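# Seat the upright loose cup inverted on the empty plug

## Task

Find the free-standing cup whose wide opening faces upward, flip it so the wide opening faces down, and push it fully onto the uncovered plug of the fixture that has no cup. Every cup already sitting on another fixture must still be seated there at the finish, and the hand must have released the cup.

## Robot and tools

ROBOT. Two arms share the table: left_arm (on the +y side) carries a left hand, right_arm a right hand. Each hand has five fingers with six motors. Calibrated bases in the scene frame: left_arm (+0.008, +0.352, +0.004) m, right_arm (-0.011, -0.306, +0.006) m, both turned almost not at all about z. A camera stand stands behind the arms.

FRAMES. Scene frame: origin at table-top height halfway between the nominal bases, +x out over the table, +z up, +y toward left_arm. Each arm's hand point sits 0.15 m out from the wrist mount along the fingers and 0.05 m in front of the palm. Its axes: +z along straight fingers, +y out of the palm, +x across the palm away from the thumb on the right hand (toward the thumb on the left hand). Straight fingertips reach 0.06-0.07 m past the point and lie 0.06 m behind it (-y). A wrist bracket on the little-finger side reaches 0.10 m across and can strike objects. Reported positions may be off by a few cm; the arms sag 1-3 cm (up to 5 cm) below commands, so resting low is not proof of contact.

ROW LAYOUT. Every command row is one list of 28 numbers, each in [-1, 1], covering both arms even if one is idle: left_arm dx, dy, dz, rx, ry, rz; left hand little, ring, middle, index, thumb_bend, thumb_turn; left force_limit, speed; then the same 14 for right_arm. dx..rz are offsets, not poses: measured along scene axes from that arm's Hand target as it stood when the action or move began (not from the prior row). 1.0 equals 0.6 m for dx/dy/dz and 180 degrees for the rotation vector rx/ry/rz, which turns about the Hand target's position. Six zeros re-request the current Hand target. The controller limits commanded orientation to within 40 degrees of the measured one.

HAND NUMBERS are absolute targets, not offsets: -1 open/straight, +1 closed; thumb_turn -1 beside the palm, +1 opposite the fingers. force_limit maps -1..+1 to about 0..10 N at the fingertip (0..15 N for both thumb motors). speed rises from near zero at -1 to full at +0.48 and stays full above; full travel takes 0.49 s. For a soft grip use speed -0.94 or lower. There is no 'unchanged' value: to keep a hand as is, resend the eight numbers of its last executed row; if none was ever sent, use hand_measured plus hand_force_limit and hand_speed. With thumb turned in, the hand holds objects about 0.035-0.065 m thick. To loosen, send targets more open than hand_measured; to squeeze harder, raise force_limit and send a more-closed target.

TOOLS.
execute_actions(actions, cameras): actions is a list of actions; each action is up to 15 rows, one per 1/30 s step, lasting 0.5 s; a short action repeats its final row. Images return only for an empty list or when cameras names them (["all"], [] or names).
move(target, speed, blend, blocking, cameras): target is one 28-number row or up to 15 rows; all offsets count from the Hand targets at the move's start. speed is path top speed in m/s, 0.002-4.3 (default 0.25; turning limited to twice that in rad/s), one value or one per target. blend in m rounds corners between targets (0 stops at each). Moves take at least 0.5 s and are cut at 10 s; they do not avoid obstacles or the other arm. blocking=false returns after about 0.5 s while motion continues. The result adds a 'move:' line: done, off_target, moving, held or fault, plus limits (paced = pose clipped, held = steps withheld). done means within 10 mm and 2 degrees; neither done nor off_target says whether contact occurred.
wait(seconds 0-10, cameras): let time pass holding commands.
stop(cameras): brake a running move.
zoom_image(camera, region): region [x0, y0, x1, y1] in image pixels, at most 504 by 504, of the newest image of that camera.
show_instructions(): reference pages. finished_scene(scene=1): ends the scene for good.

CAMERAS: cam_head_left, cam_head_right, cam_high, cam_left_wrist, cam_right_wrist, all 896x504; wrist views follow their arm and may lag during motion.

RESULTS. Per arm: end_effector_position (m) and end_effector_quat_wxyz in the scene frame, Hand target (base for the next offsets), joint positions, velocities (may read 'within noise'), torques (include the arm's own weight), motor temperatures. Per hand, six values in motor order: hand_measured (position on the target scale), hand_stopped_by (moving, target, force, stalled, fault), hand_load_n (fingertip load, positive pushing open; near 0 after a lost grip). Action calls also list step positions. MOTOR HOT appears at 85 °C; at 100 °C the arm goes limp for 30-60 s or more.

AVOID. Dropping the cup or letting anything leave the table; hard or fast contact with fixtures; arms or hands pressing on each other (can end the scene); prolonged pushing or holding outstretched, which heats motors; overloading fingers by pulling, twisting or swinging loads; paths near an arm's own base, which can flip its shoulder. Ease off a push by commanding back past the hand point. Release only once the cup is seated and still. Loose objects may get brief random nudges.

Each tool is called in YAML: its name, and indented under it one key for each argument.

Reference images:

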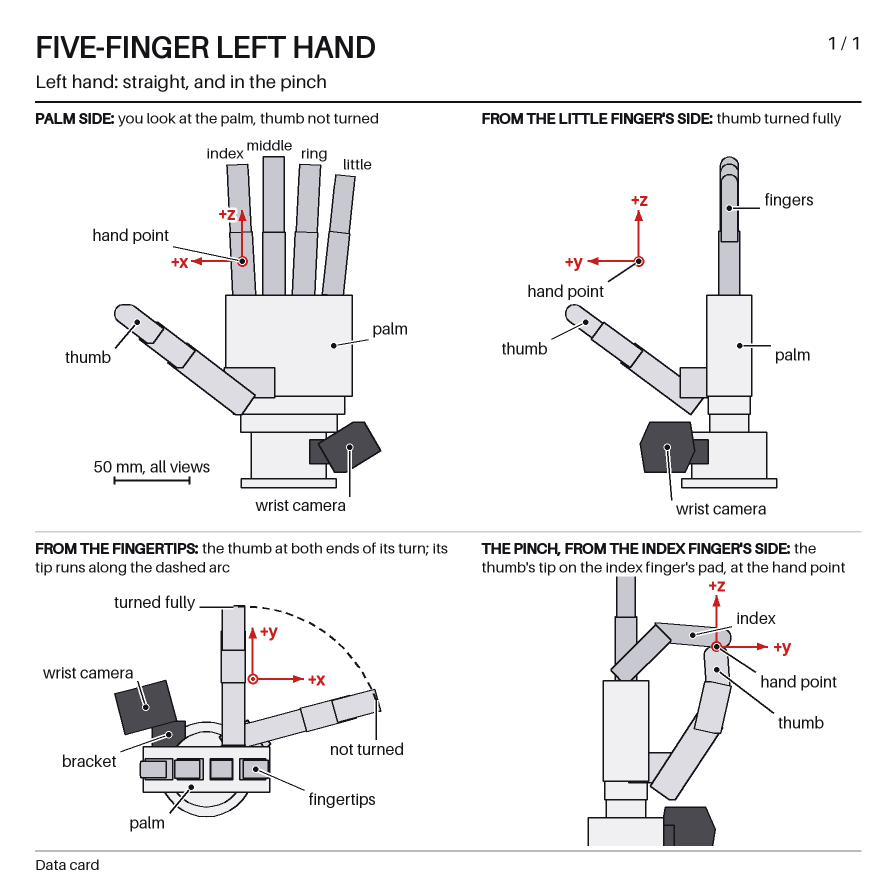

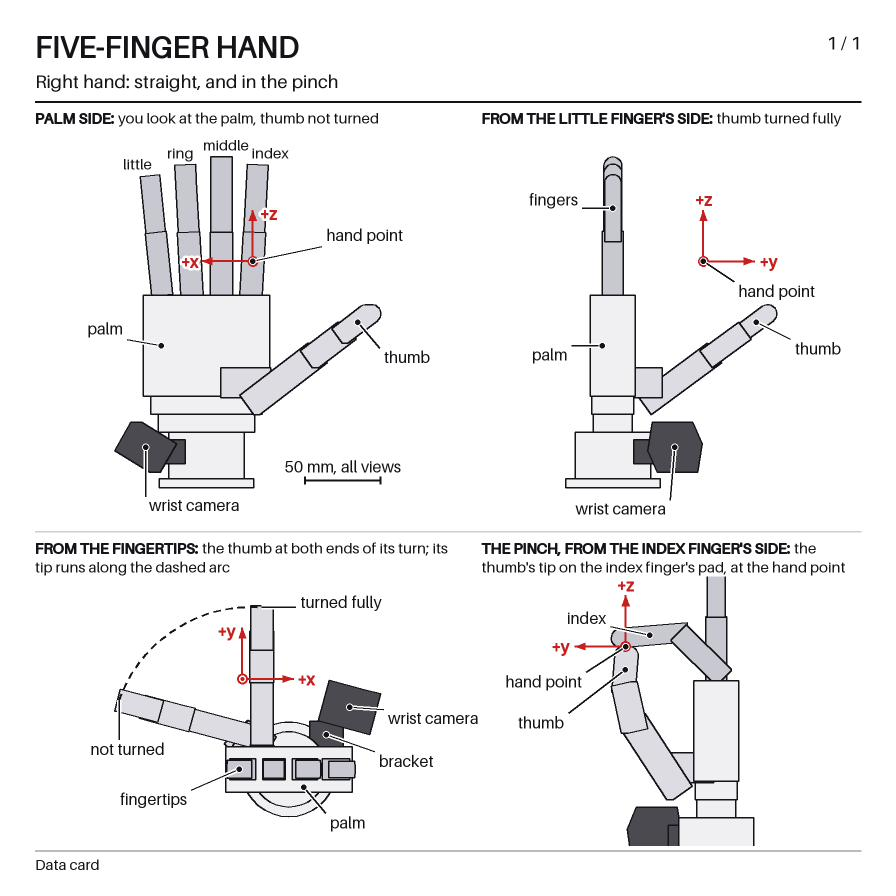

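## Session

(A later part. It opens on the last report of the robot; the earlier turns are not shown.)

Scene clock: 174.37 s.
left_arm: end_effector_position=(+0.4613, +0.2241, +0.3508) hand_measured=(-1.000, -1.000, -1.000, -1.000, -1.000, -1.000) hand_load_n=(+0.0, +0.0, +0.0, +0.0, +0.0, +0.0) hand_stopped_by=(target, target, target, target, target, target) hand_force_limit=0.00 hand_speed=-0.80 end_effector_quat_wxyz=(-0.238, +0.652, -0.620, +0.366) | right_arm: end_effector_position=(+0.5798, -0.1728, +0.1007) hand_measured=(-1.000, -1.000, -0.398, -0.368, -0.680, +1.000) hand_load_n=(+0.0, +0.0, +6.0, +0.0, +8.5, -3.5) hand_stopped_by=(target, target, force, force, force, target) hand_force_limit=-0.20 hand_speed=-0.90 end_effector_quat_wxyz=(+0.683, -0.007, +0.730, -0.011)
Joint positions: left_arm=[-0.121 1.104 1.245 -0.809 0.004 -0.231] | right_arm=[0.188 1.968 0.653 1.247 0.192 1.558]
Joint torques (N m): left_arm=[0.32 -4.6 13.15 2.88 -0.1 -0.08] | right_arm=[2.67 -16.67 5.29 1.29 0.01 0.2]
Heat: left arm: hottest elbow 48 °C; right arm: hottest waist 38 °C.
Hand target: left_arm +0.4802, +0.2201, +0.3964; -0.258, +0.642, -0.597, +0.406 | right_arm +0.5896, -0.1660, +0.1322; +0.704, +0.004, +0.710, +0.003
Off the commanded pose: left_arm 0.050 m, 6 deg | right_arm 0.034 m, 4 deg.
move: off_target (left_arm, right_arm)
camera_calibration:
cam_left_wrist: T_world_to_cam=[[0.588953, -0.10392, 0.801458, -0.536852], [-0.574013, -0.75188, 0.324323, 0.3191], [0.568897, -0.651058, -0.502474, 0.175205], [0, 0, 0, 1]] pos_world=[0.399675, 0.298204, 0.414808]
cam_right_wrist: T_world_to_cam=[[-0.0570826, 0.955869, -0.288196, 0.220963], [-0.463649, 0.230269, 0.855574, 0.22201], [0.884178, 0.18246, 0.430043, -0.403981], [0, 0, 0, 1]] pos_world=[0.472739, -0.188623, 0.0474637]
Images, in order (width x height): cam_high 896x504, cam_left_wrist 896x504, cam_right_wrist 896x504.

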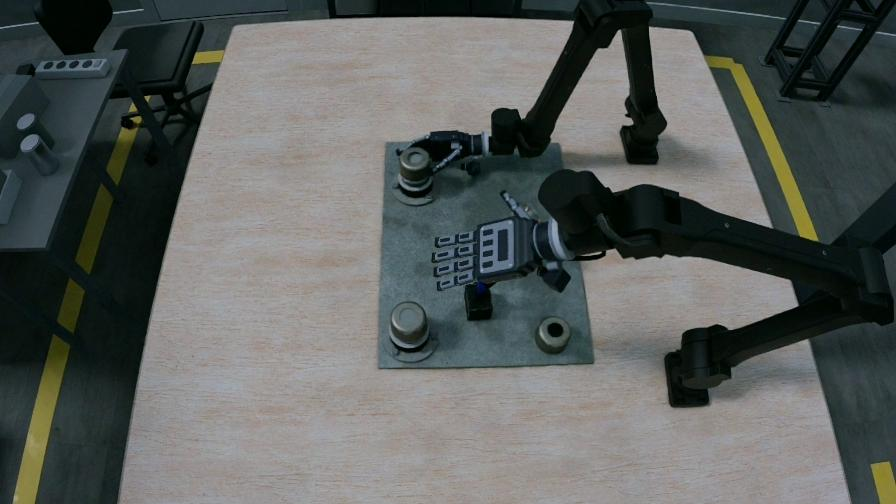

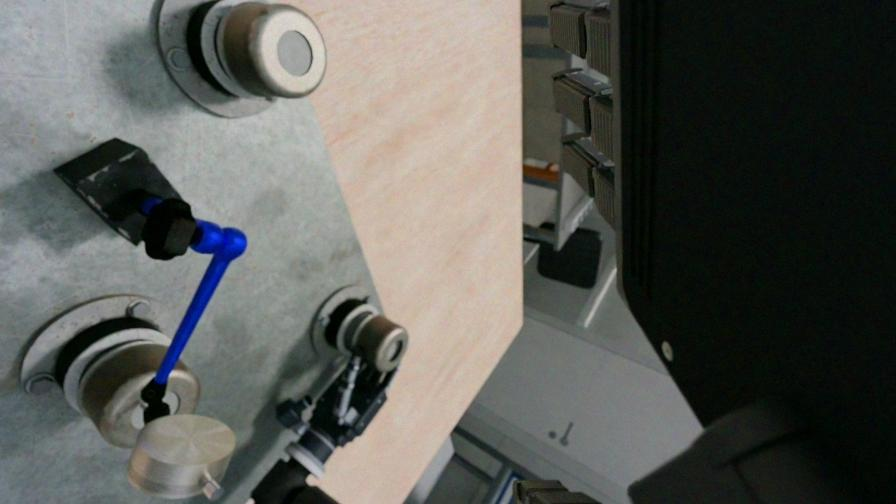

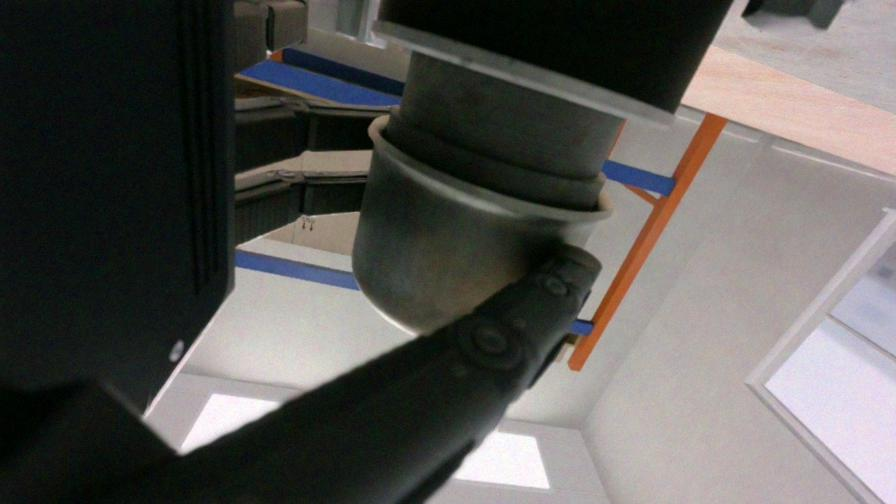

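move:
  target: [0, 0, 0, 0, 0, 0, -1, -1, -1, -1, -1, -1, 0.0, -0.8, 0, 0, -0.017, 0, 0.022, 0, -1, -1, 0.3, 0.3, 0.2, 1, -0.2, -0.9]
  speed: 0.05
  cameras: ["cam_high", "cam_left_wrist", "cam_right_wrist"]

zoom_image:
  camera: "cam_high"
  region: [370, 110, 490, 210]

zoom_image:
  camera: "cam_left_wrist"
  region: [250, 280, 430, 460]

Scene clock: 176.40 s.
left_arm: end_effector_position=(+0.4613, +0.2241, +0.3508) hand_measured=(-1.000, -1.000, -1.000, -1.000, -1.000, -1.000) hand_load_n=(+0.0, +0.0, +0.0, +0.5, +0.0, +0.0) hand_stopped_by=(target, target, target, target, target, target) hand_force_limit=0.00 hand_speed=-0.80 end_effector_quat_wxyz=(-0.238, +0.652, -0.620, +0.366) | right_arm: end_effector_position=(+0.5809, -0.1723, +0.1000) hand_measured=(-1.000, -1.000, -0.398, -0.368, -0.682, +1.000) hand_load_n=(+0.0, +0.0, +7.0, +0.0, +10.5, -5.5) hand_stopped_by=(target, target, force, force, force, target) hand_force_limit=-0.20 hand_speed=-0.90 end_effector_quat_wxyz=(+0.666, -0.011, +0.745, -0.012)
Joint positions: left_arm=[-0.121 1.104 1.245 -0.809 0.004 -0.231] | right_arm=[0.186 1.928 0.651 1.163 0.186 1.558]
Joint torques (N m): left_arm=[0.15 -3.84 12.86 2.82 -0.21 -0.14] | right_arm=[2.61 -15.44 5.27 0.87 0.02 0.33]
Heat: left arm: hottest elbow 48 °C; right arm: hottest waist 38 °C.
Hand target: left_arm +0.4802, +0.2201, +0.3964; -0.258, +0.642, -0.597, +0.406 | right_arm +0.5896, -0.1660, +0.1220; +0.679, +0.004, +0.734, +0.003
Off the commanded pose: left_arm 0.050 m, 6 deg | right_arm 0.025 m, 3 deg.
move: off_target (left_arm, right_arm)
camera_calibration:
cam_left_wrist: T_world_to_cam=[[0.588953, -0.10392, 0.801458, -0.536852], [-0.574013, -0.75188, 0.324323, 0.3191], [0.568897, -0.651058, -0.502474, 0.175205], [0, 0, 0, 1]] pos_world=[0.399675, 0.298204, 0.414808]
cam_right_wrist: T_world_to_cam=[[-0.0746341, 0.953252, -0.292815, 0.230587], [-0.425561, 0.235107, 0.873855, 0.199859], [0.901847, 0.18983, 0.38812, -0.409492], [0, 0, 0, 1]] pos_world=[0.471561, -0.189061, 0.0518041]
Images, in order (width x height): cam_high 896x504, cam_left_wrist 896x504, cam_right_wrist 896x504.

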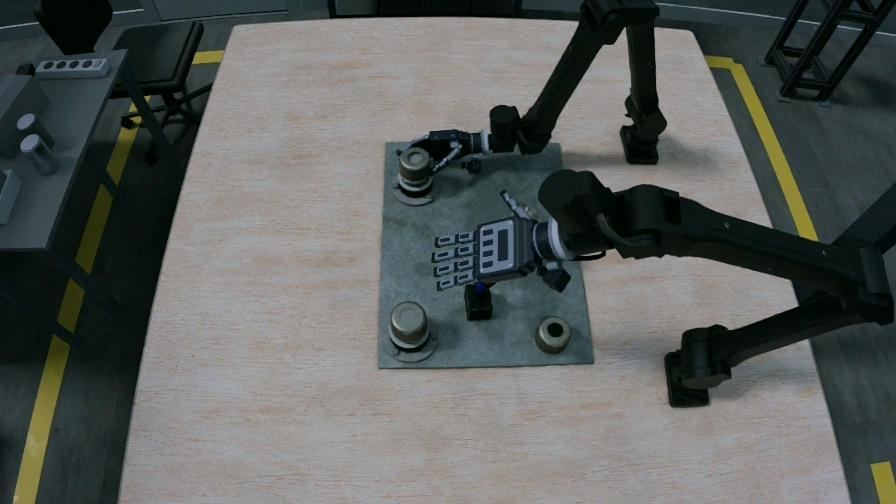

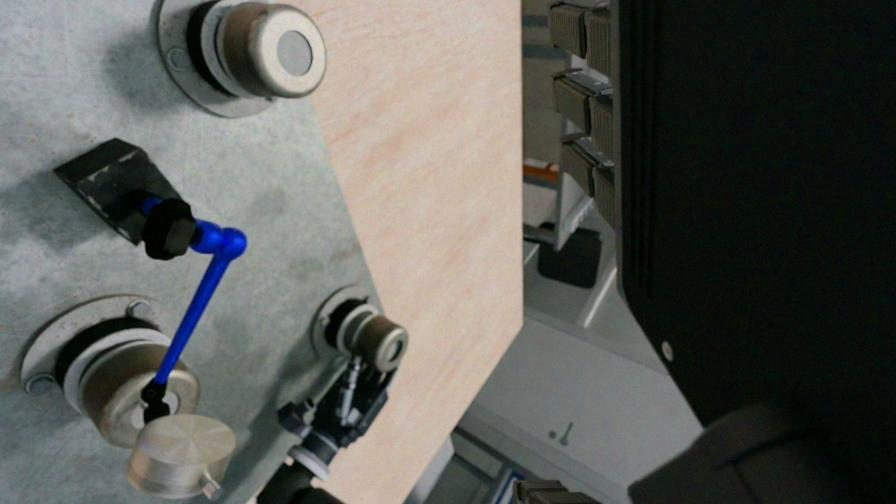

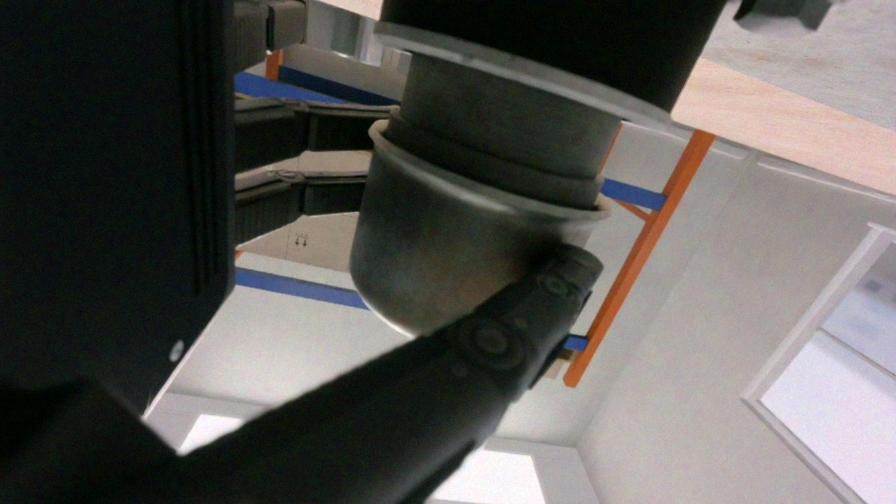

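Scaled by 4.200 from the camera's 896x504 image, which has a finer 1280x720 frame.

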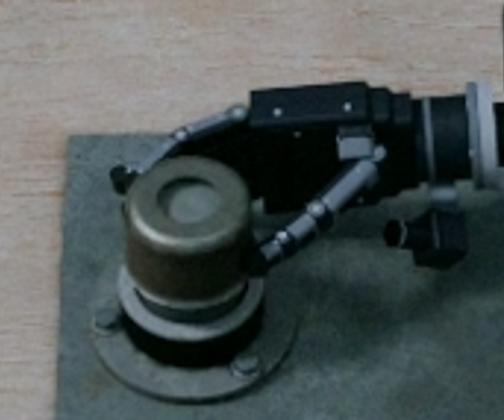

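Scaled by 2.800 from the camera's 896x504 image, which has a finer 1280x720 frame.

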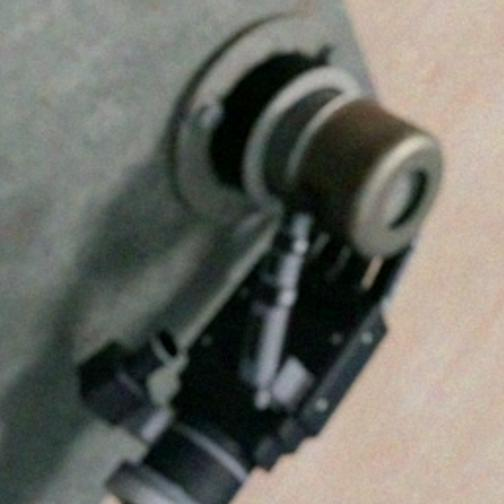

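move:
  target: [0, 0, 0, 0, 0, 0, -1, -1, -1, -1, -1, -1, 0.0, -0.8, -0.002, 0, -0.033, 0, -0.004, 0, -1, -1, 0.3, 0.3, 0.2, 1, -0.2, -0.9]
  speed: 0.05
  cameras: ["cam_high", "cam_left_wrist", "cam_right_wrist"]

zoom_image:
  camera: "cam_high"
  region: [370, 110, 490, 210]

zoom_image:
  camera: "cam_left_wrist"
  region: [250, 280, 430, 460]

Scene clock: 178.27 s.
left_arm: end_effector_position=(+0.4613, +0.2241, +0.3508) hand_measured=(-1.000, -1.000, -1.000, -1.000, -1.000, -1.000) hand_load_n=(+0.0, +0.0, +0.0, +0.0, +0.0, +0.0) hand_stopped_by=(target, target, target, target, target, target) hand_force_limit=0.00 hand_speed=-0.80 end_effector_quat_wxyz=(-0.238, +0.652, -0.620, +0.366) | right_arm: end_effector_position=(+0.5798, -0.1733, +0.0974) hand_measured=(-1.000, -1.000, -0.398, -0.368, -0.682, +1.000) hand_load_n=(+0.0, +0.0, +6.5, +0.0, +10.5, +0.0) hand_stopped_by=(target, target, force, force, force, target) hand_force_limit=-0.20 hand_speed=-0.90 end_effector_quat_wxyz=(+0.675, -0.003, +0.738, -0.006)
Joint positions: left_arm=[-0.121 1.104 1.245 -0.809 0.004 -0.231] | right_arm=[0.186 1.96 0.651 1.218 0.188 1.574]
Joint torques (N m): left_arm=[0.09 -4.19 13.05 2.82 -0.18 -0.12] | right_arm=[2.67 -11.75 5.42 2.09 0.06 0.16]
Heat: left arm: hottest elbow 48 °C; right arm: hottest waist 38 °C.
Hand target: left_arm +0.4802, +0.2201, +0.3964; -0.258, +0.642, -0.597, +0.406 | right_arm +0.5884, -0.1660, +0.1022; +0.683, +0.004, +0.730, +0.003
Off the commanded pose: left_arm 0.050 m, 6 deg | right_arm 0.012 m, 2 deg.
move: off_target (left_arm, right_arm)
camera_calibration:
cam_left_wrist: T_world_to_cam=[[0.588953, -0.10392, 0.801458, -0.536852], [-0.574013, -0.75188, 0.324323, 0.3191], [0.568897, -0.651058, -0.502474, 0.175205], [0, 0, 0, 1]] pos_world=[0.399675, 0.298204, 0.414808]
cam_right_wrist: T_world_to_cam=[[-0.0652314, 0.958961, -0.275932, 0.224557], [-0.444585, 0.21963, 0.868393, 0.210747], [0.893358, 0.179322, 0.412013, -0.406618], [0, 0, 0, 1]] pos_world=[0.471598, -0.188713, 0.0464829]
Images, in order (width x height): cam_high 896x504, cam_left_wrist 896x504, cam_right_wrist 896x504.

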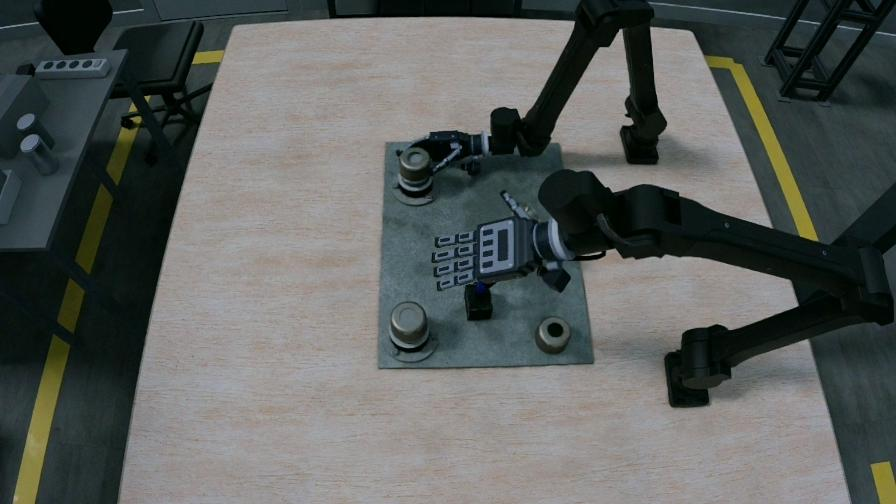

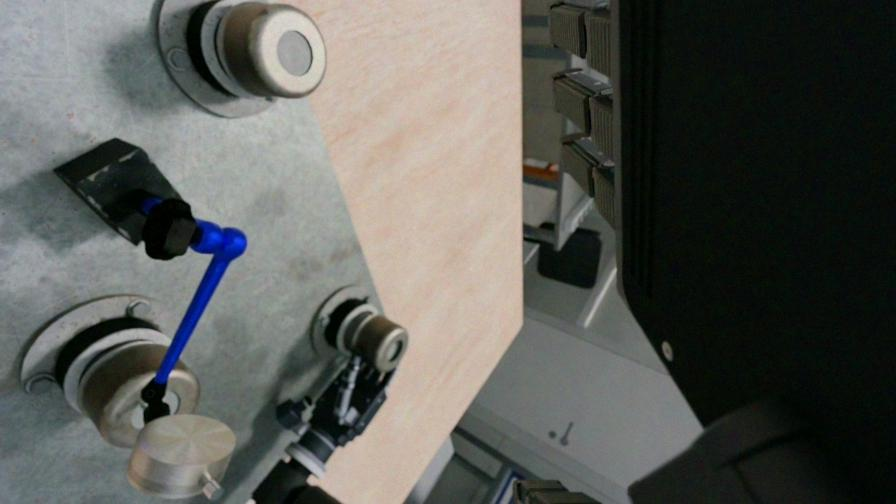

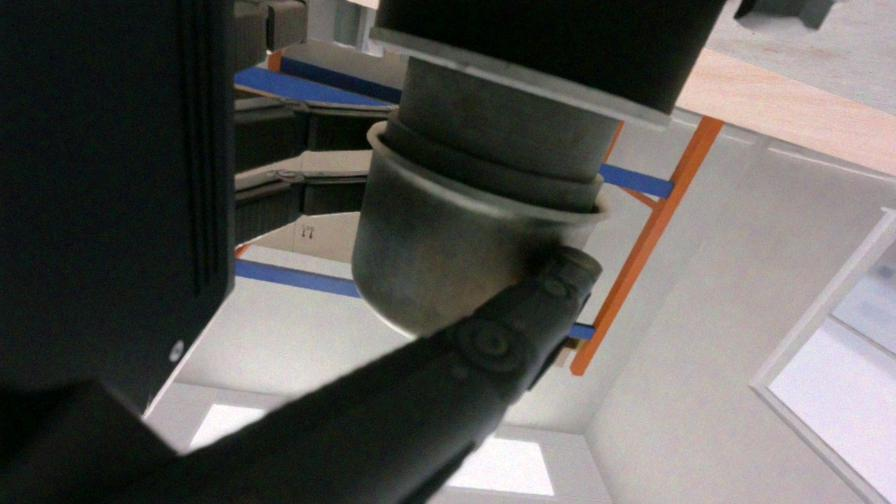

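Scaled by 4.200 from the camera's 896x504 image, which has a finer 1280x720 frame.

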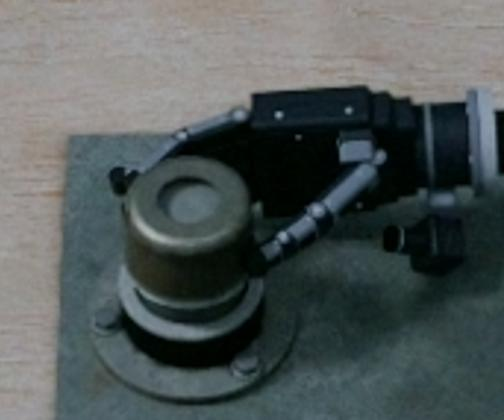

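Scaled by 2.800 from the camera's 896x504 image, which has a finer 1280x720 frame.

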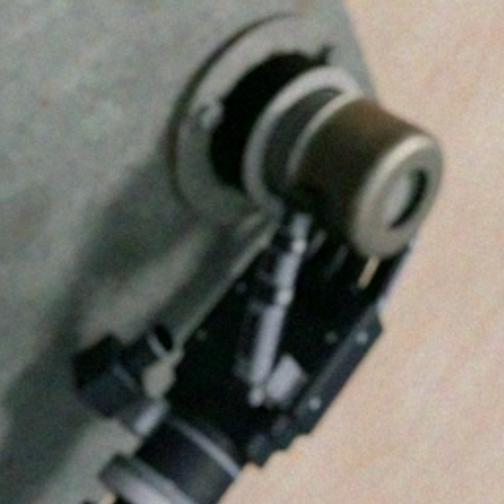

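execute_actions:
  actions:
    - [[0, 0, 0, 0, 0, 0, -1, -1, -1, -1, -1, -1, 0.0, -0.8, 0, 0, 0, 0, 0, 0, -1, -1, 0.3, 0.3, -0.690, 1, -0.2, -0.9]]
  cameras: ["cam_left_wrist"]

Scene clock: 180.67 s.
left_arm: end_effector_position=(+0.4613, +0.2241, +0.3508) hand_measured=(-1.000, -1.000, -1.000, -1.000, -1.000, -1.000) hand_load_n=(+0.0, +0.0, +0.0, +0.0, +0.0, +0.0) hand_stopped_by=(target, target, target, target, target, target) hand_force_limit=0.00 hand_speed=-0.80 end_effector_quat_wxyz=(-0.238, +0.652, -0.620, +0.366) | right_arm: end_effector_position=(+0.5798, -0.1733, +0.0975) hand_measured=(-1.000, -1.000, -0.398, -0.368, -0.694, +1.000) hand_load_n=(+0.0, +0.0, +4.5, +0.0, +7.5, +0.0) hand_stopped_by=(target, target, force, force, force, target) hand_force_limit=-0.20 hand_speed=-0.90 end_effector_quat_wxyz=(+0.675, -0.003, +0.738, -0.006)
Joint positions: left_arm=[-0.121 1.104 1.245 -0.809 0.004 -0.231] | right_arm=[0.186 1.96 0.651 1.218 0.188 1.575]
Joint torques (N m): left_arm=[0.26 -4.78 13.08 2.56 -0.19 -0.14] | right_arm=[2.67 -11.81 5.41 2.11 0.06 0.14]
Heat: left arm: hottest elbow 48 °C; right arm: hottest waist 38 °C.
Hand target: left_arm +0.4802, +0.2201, +0.3964; -0.258, +0.642, -0.597, +0.406 | right_arm +0.5884, -0.1660, +0.1022; +0.683, +0.004, +0.730, +0.003
Off the commanded pose: left_arm 0.050 m, 6 deg | right_arm 0.012 m, 2 deg.
Step readings (end_effector_position of left_arm | right_arm):
0: (+0.4613, +0.2241, +0.3508) | (+0.5798, -0.1733, +0.0974)
1: (+0.4613, +0.2241, +0.3508) | (+0.5798, -0.1733, +0.0974)
2: (+0.4613, +0.2241, +0.3508) | (+0.5798, -0.1733, +0.0974)
4: (+0.4613, +0.2241, +0.3508) | (+0.5798, -0.1733, +0.0974)
8: (+0.4613, +0.2241, +0.3508) | (+0.5798, -0.1733, +0.0975)
15: (+0.4613, +0.2241, +0.3508) | (+0.5798, -0.1733, +0.0975)
camera_calibration:
cam_left_wrist: T_world_to_cam=[[0.588953, -0.10392, 0.801458, -0.536852], [-0.574013, -0.75188, 0.324323, 0.3191], [0.568897, -0.651058, -0.502474, 0.175205], [0, 0, 0, 1]] pos_world=[0.399675, 0.298204, 0.414808]
Images, in order (width x height): cam_left_wrist 896x504.

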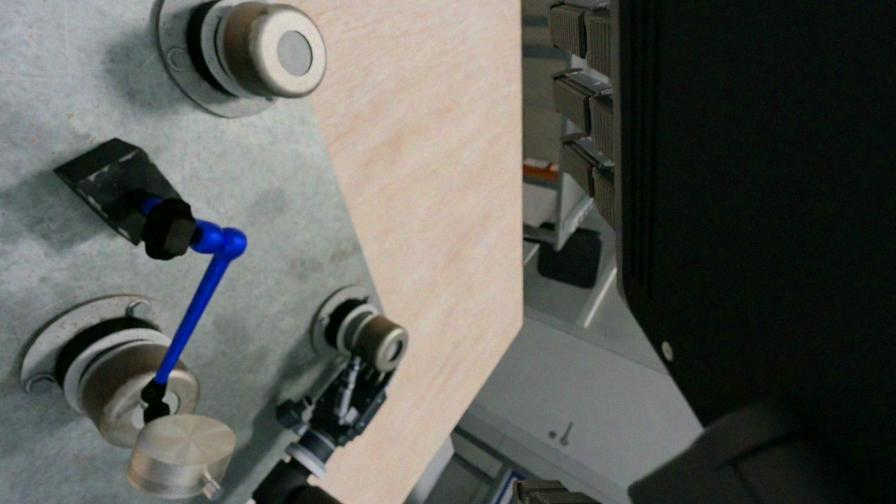

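execute_actions:
  actions:
    - [[0, 0, 0, 0, 0, 0, -1, -1, -1, -1, -1, -1, 0.0, -0.8, 0, 0, 0, 0, 0, 0, -1, -1, 0.3, 0.3, -0.704, 1, -0.2, -0.94]]

execute_actions:
  actions:
    - [[0, 0, 0, 0, 0, 0, -1, -1, -1, -1, -1, -1, 0.0, -0.8, 0, 0, 0, 0, 0, 0, -1, -1, 0.3, 0.3, -0.712, 1, -0.2, -0.94]]
  cameras: ["cam_left_wrist"]

Scene clock: 181.77 s.
left_arm: end_effector_position=(+0.4613, +0.2241, +0.3508) hand_measured=(-1.000, -1.000, -1.000, -1.000, -1.000, -1.000) hand_load_n=(+0.0, +0.0, +0.0, +0.0, +0.0, +0.0) hand_stopped_by=(target, target, target, target, target, target) hand_force_limit=0.00 hand_speed=-0.80 end_effector_quat_wxyz=(-0.238, +0.652, -0.620, +0.366) | right_arm: end_effector_position=(+0.5797, -0.1737, +0.0965) hand_measured=(-1.000, -1.000, -0.398, -0.368, -0.706, +1.000) hand_load_n=(+0.0, +0.0, +3.0, +0.0, +5.0, +0.0) hand_stopped_by=(target, target, force, force, target, target) hand_force_limit=-0.20 hand_speed=-0.94 end_effector_quat_wxyz=(+0.674, +0.001, +0.739, -0.002)
Joint positions: left_arm=[-0.121 1.104 1.245 -0.809 0.004 -0.231] | right_arm=[0.186 1.963 0.651 1.218 0.188 1.588]
Joint torques (N m): left_arm=[0.21 -4.31 13.15 2.73 -0.2 -0.19] | right_arm=[2.55 -11.99 5.41 2.1 0.06 0.12]
Heat: left arm: hottest elbow 48 °C; right arm: hottest waist 38 °C.
Hand target: left_arm +0.4802, +0.2201, +0.3964; -0.258, +0.642, -0.597, +0.406 | right_arm +0.5884, -0.1660, +0.1022; +0.683, +0.004, +0.730, +0.003
Off the commanded pose: left_arm 0.050 m, 6 deg | right_arm 0.013 m, 2 deg.
Step readings (end_effector_position of left_arm | right_arm):
0: (+0.4613, +0.2241, +0.3508) | (+0.5798, -0.1733, +0.0975)
1: (+0.4613, +0.2241, +0.3508) | (+0.5798, -0.1733, +0.0975)
2: (+0.4613, +0.2241, +0.3508) | (+0.5798, -0.1733, +0.0975)
4: (+0.4613, +0.2241, +0.3508) | (+0.5798, -0.1733, +0.0975)
8: (+0.4613, +0.2241, +0.3508) | (+0.5798, -0.1737, +0.0973)
15: (+0.4613, +0.2241, +0.3508) | (+0.5797, -0.1737, +0.0965)

Scene clock: 182.57 s.
left_arm: end_effector_position=(+0.4613, +0.2241, +0.3508) hand_measured=(-1.000, -1.000, -1.000, -1.000, -1.000, -1.000) hand_load_n=(+0.0, +0.0, +0.0, +0.0, -0.5, +0.0) hand_stopped_by=(target, target, target, target, target, target) hand_force_limit=0.00 hand_speed=-0.80 end_effector_quat_wxyz=(-0.238, +0.652, -0.620, +0.366) | right_arm: end_effector_position=(+0.5793, -0.1735, +0.0906) hand_measured=(-1.000, -1.000, -0.396, -0.368, -0.714, +1.000) hand_load_n=(+0.0, +0.5, +3.0, +0.0, +3.5, -1.0) hand_stopped_by=(target, target, force, force, target, target) hand_force_limit=-0.20 hand_speed=-0.94 end_effector_quat_wxyz=(+0.670, -0.003, +0.742, -0.006)
Joint positions: left_arm=[-0.121 1.104 1.245 -0.809 0.004 -0.231] | right_arm=[0.186 1.972 0.651 1.218 0.188 1.578]
Joint torques (N m): left_arm=[-0.21 -4.19 12.79 2.56 -0.2 -0.1] | right_arm=[2.61 -13.04 5.35 2.1 0.04 0.12]
Heat: left arm: hottest elbow 48 °C; right arm: hottest waist 38 °C.
Hand target: left_arm +0.4802, +0.2201, +0.3964; -0.258, +0.642, -0.597, +0.406 | right_arm +0.5884, -0.1660, +0.1022; +0.683, +0.004, +0.730, +0.003
Off the commanded pose: left_arm 0.050 m, 6 deg | right_arm 0.017 m, 2 deg.
Step readings (end_effector_position of left_arm | right_arm):
0: (+0.4613, +0.2241, +0.3508) | (+0.5797, -0.1737, +0.0965)
1: (+0.4613, +0.2241, +0.3508) | (+0.5797, -0.1737, +0.0965)
2: (+0.4613, +0.2241, +0.3508) | (+0.5797, -0.1737, +0.0965)
4: (+0.4613, +0.2241, +0.3508) | (+0.5797, -0.1737, +0.0965)
8: (+0.4613, +0.2241, +0.3508) | (+0.5795, -0.1735, +0.0933)
15: (+0.4613, +0.2241, +0.3508) | (+0.5793, -0.1735, +0.0906)
camera_calibration:
cam_left_wrist: T_world_to_cam=[[0.588953, -0.10392, 0.801458, -0.536852], [-0.574013, -0.75188, 0.324323, 0.3191], [0.568897, -0.651058, -0.502474, 0.175205], [0, 0, 0, 1]] pos_world=[0.399675, 0.298204, 0.414808]
Images, in order (width x height): cam_left_wrist 896x504.

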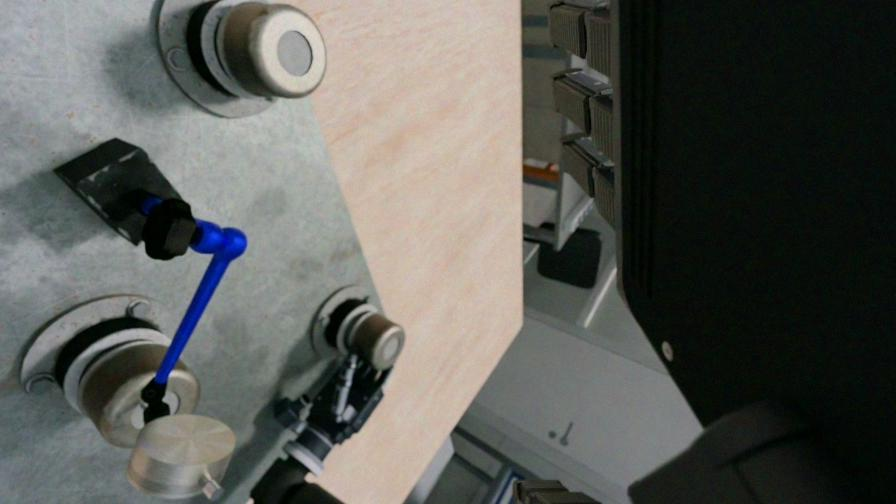

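wait:
  seconds: 0.2
  cameras: ["cam_high", "cam_left_wrist", "cam_right_wrist"]

zoom_image:
  camera: "cam_high"
  region: [370, 110, 490, 210]

zoom_image:
  camera: "cam_left_wrist"
  region: [250, 280, 430, 460]

zoom_image:
  camera: "cam_right_wrist"
  region: [340, 0, 740, 360]

Scene clock: 183.23 s.
left_arm: end_effector_position=(+0.4613, +0.2241, +0.3508) hand_measured=(-1.000, -1.000, -1.000, -1.000, -1.000, -1.000) hand_load_n=(+0.0, +0.0, +0.0, +0.0, +0.0, +0.0) hand_stopped_by=(target, target, target, target, target, target) hand_force_limit=0.00 hand_speed=-0.80 end_effector_quat_wxyz=(-0.238, +0.652, -0.620, +0.366) | right_arm: end_effector_position=(+0.5793, -0.1735, +0.0906) hand_measured=(-1.000, -1.000, -0.396, -0.368, -0.714, +1.000) hand_load_n=(+0.0, +0.0, +3.5, +0.0, +3.5, -1.0) hand_stopped_by=(target, target, force, force, target, target) hand_force_limit=-0.20 hand_speed=-0.94 end_effector_quat_wxyz=(+0.670, -0.003, +0.742, -0.006)
Joint positions: left_arm=[-0.121 1.104 1.245 -0.809 0.004 -0.231] | right_arm=[0.186 1.972 0.651 1.218 0.188 1.578]
Joint torques (N m): left_arm=[0.32 -4.01 12.93 2.71 -0.22 -0.13] | right_arm=[2.61 -12.98 5.35 2.09 0.04 0.12]
Heat: left arm: hottest elbow 48 °C; right arm: hottest waist 38 °C.
Hand target: left_arm +0.4802, +0.2201, +0.3964; -0.258, +0.642, -0.597, +0.406 | right_arm +0.5884, -0.1660, +0.1022; +0.683, +0.004, +0.730, +0.003
Off the commanded pose: left_arm 0.050 m, 6 deg | right_arm 0.017 m, 2 deg.
wait: 0.20 s; at rest from the start
camera_calibration:
cam_left_wrist: T_world_to_cam=[[0.588953, -0.10392, 0.801458, -0.536852], [-0.574013, -0.75188, 0.324323, 0.3191], [0.568897, -0.651058, -0.502474, 0.175205], [0, 0, 0, 1]] pos_world=[0.399675, 0.298204, 0.414808]
cam_right_wrist: T_world_to_cam=[[-0.0681029, 0.959655, -0.27281, 0.224373], [-0.434017, 0.217717, 0.874202, 0.209593], [0.898327, 0.17794, 0.401679, -0.405454], [0, 0, 0, 1]] pos_world=[0.470478, -0.188806, 0.0408467]
Images, in order (width x height): cam_high 896x504, cam_left_wrist 896x504, cam_right_wrist 896x504.

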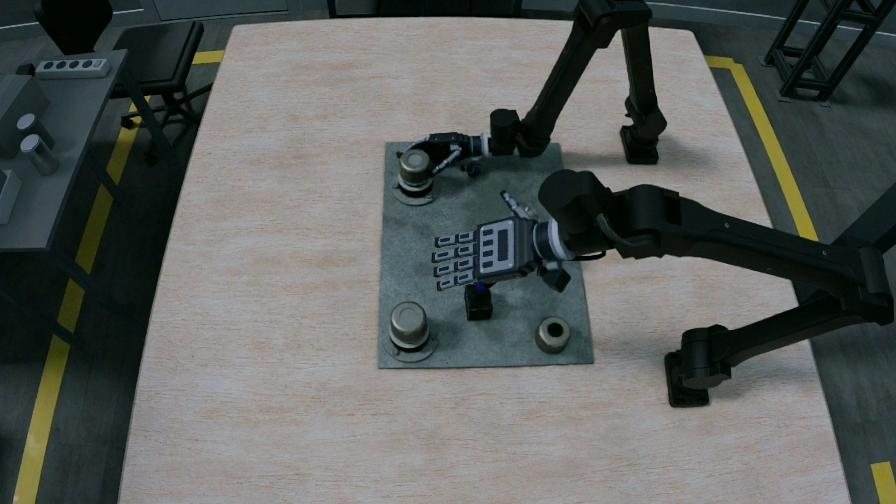

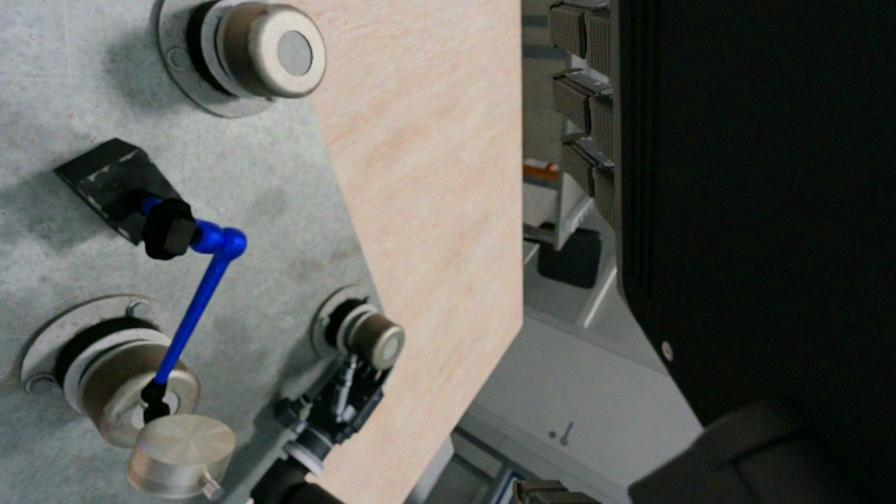

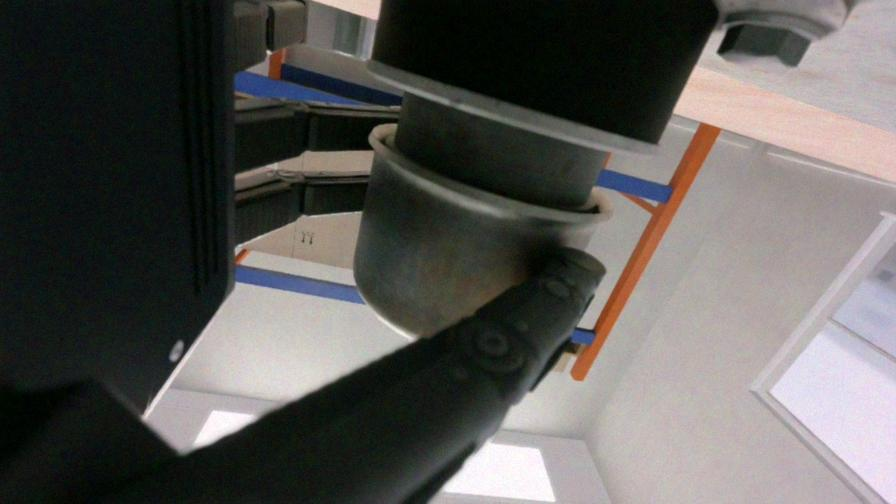

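Scaled by 4.200 from the camera's 896x504 image, which has a finer 1280x720 frame.

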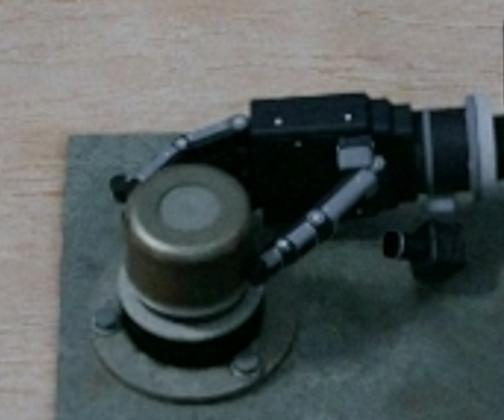

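Scaled by 2.800 from the camera's 896x504 image, which has a finer 1280x720 frame.

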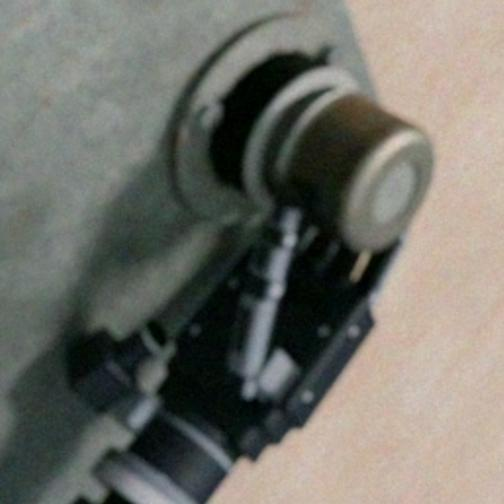

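Scaled by 1.260 from the camera's 896x504 image, which has a finer 1280x720 frame.

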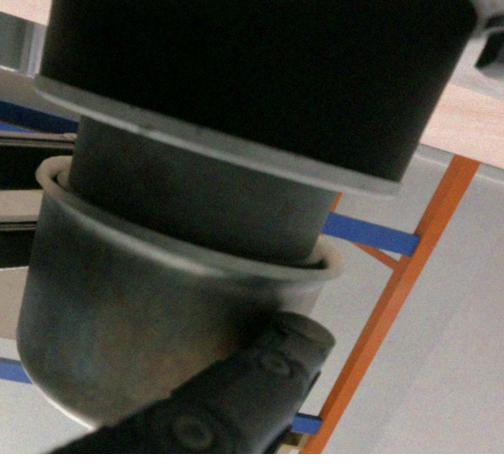

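execute_actions:
  actions:
    - [[0, 0, 0, 0, 0, 0, -1, -1, -1, -1, -1, -1, 0.0, -0.8, 0, 0, 0, 0, 0, 0, -1, -1, 0.3, 0.3, -0.722, 1, -0.2, -0.94]]

execute_actions:
  actions:
    - [[0, 0, 0, 0, 0, 0, -1, -1, -1, -1, -1, -1, 0.0, -0.8, 0, 0, 0, 0, 0, 0, -1, -1, 0.3, 0.3, -0.732, 1, -0.2, -0.94]]
  cameras: ["cam_high", "cam_left_wrist"]

zoom_image:
  camera: "cam_high"
  region: [370, 110, 490, 210]

zoom_image:
  camera: "cam_left_wrist"
  region: [250, 280, 430, 460]

Scene clock: 184.83 s.
left_arm: end_effector_position=(+0.4613, +0.2241, +0.3508) hand_measured=(-1.000, -1.000, -1.000, -1.000, -1.000, -1.000) hand_load_n=(+0.0, +0.0, +0.0, +0.0, +0.0, +0.0) hand_stopped_by=(target, target, target, target, target, target) hand_force_limit=0.00 hand_speed=-0.80 end_effector_quat_wxyz=(-0.238, +0.652, -0.620, +0.366) | right_arm: end_effector_position=(+0.5793, -0.1735, +0.0906) hand_measured=(-1.000, -1.000, -0.396, -0.368, -0.722, +1.000) hand_load_n=(+0.0, +0.0, +2.0, +0.0, +2.0, -0.5) hand_stopped_by=(target, target, force, force, target, target) hand_force_limit=-0.20 hand_speed=-0.94 end_effector_quat_wxyz=(+0.670, -0.003, +0.742, -0.006)
Joint positions: left_arm=[-0.121 1.104 1.245 -0.809 0.004 -0.231] | right_arm=[0.186 1.972 0.651 1.218 0.188 1.578]
Joint torques (N m): left_arm=[0.15 -4.37 12.93 2.44 -0.15 -0.16] | right_arm=[2.61 -12.92 5.34 2.11 0.04 0.11]
Heat: left arm: hottest elbow 48 °C; right arm: hottest waist 38 °C.
Hand target: left_arm +0.4802, +0.2201, +0.3964; -0.258, +0.642, -0.597, +0.406 | right_arm +0.5884, -0.1660, +0.1022; +0.683, +0.004, +0.730, +0.003
Off the commanded pose: left_arm 0.050 m, 6 deg | right_arm 0.017 m, 2 deg.
Step readings (end_effector_position of left_arm | right_arm):
0: (+0.4613, +0.2241, +0.3508) | (+0.5793, -0.1735, +0.0906)
1: (+0.4613, +0.2241, +0.3508) | (+0.5793, -0.1735, +0.0906)
2: (+0.4613, +0.2241, +0.3508) | (+0.5793, -0.1735, +0.0906)
4: (+0.4613, +0.2241, +0.3508) | (+0.5793, -0.1735, +0.0906)
8: (+0.4613, +0.2241, +0.3508) | (+0.5793, -0.1735, +0.0906)
15: (+0.4613, +0.2241, +0.3508) | (+0.5793, -0.1735, +0.0906)

Scene clock: 185.63 s.
left_arm: end_effector_position=(+0.4613, +0.2241, +0.3508) hand_measured=(-1.000, -1.000, -1.000, -1.000, -1.000, -1.000) hand_load_n=(+0.0, +0.0, +0.0, +0.0, +0.0, +0.0) hand_stopped_by=(target, target, target, target, target, target) hand_force_limit=0.00 hand_speed=-0.80 end_effector_quat_wxyz=(-0.238, +0.652, -0.620, +0.366) | right_arm: end_effector_position=(+0.5796, -0.1747, +0.0901) hand_measured=(-1.000, -1.000, -0.396, -0.368, -0.732, +1.000) hand_load_n=(+0.0, +0.0, +1.0, +0.0, +0.5, +0.0) hand_stopped_by=(target, target, force, force, target, target) hand_force_limit=-0.20 hand_speed=-0.94 end_effector_quat_wxyz=(+0.670, -0.002, +0.742, -0.007)
Joint positions: left_arm=[-0.121 1.104 1.245 -0.809 0.004 -0.231] | right_arm=[0.184 1.972 0.651 1.216 0.189 1.578]
Joint torques (N m): left_arm=[-0.21 -4.19 13.03 2.55 -0.15 -0.16] | right_arm=[2.67 -12.98 5.34 2.1 0.02 0.12]
Heat: left arm: hottest elbow 48 °C; right arm: hottest waist 38 °C.
Hand target: left_arm +0.4802, +0.2201, +0.3964; -0.258, +0.642, -0.597, +0.406 | right_arm +0.5884, -0.1660, +0.1022; +0.683, +0.004, +0.730, +0.003
Off the commanded pose: left_arm 0.050 m, 6 deg | right_arm 0.017 m, 2 deg.
Step readings (end_effector_position of left_arm | right_arm):
0: (+0.4613, +0.2241, +0.3508) | (+0.5793, -0.1735, +0.0906)
1: (+0.4613, +0.2241, +0.3508) | (+0.5793, -0.1735, +0.0906)
2: (+0.4613, +0.2241, +0.3508) | (+0.5793, -0.1735, +0.0906)
4: (+0.4613, +0.2241, +0.3508) | (+0.5795, -0.1744, +0.0906)
8: (+0.4613, +0.2241, +0.3508) | (+0.5796, -0.1747, +0.0901)
15: (+0.4613, +0.2241, +0.3508) | (+0.5796, -0.1747, +0.0901)
camera_calibration:
cam_left_wrist: T_world_to_cam=[[0.588953, -0.10392, 0.801458, -0.536852], [-0.574013, -0.75188, 0.324323, 0.3191], [0.568897, -0.651058, -0.502474, 0.175205], [0, 0, 0, 1]] pos_world=[0.399675, 0.298204, 0.414808]
Images, in order (width x height): cam_high 896x504, cam_left_wrist 896x504.

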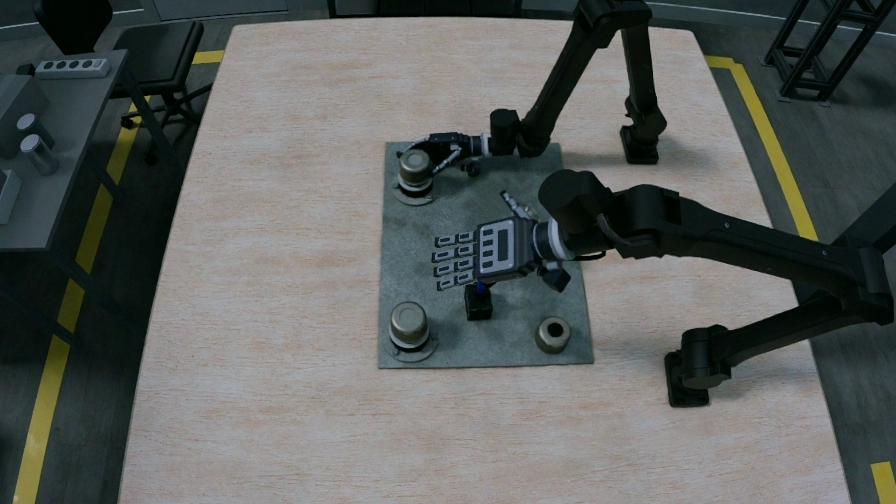

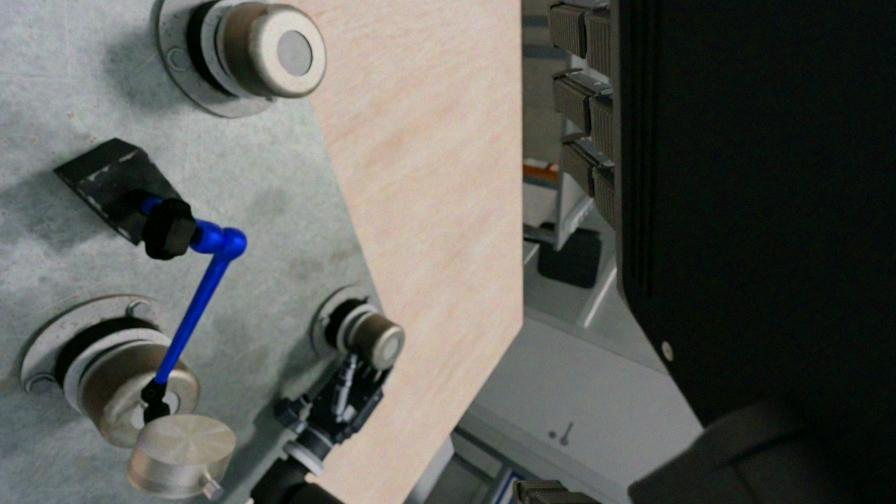

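Scaled by 4.200 from the camera's 896x504 image, which has a finer 1280x720 frame.

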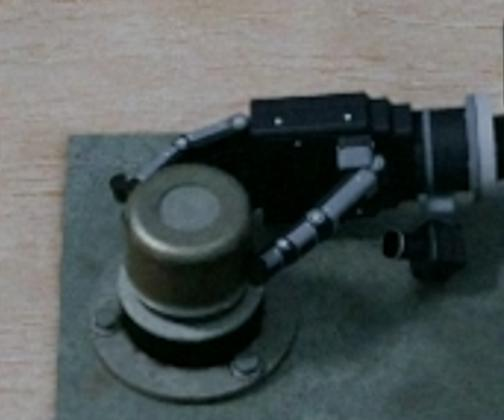

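Scaled by 2.800 from the camera's 896x504 image, which has a finer 1280x720 frame.

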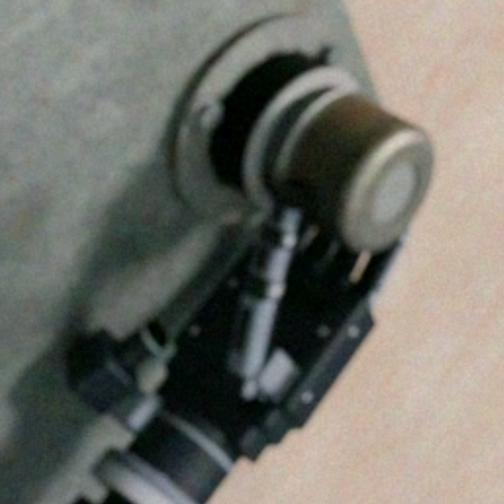

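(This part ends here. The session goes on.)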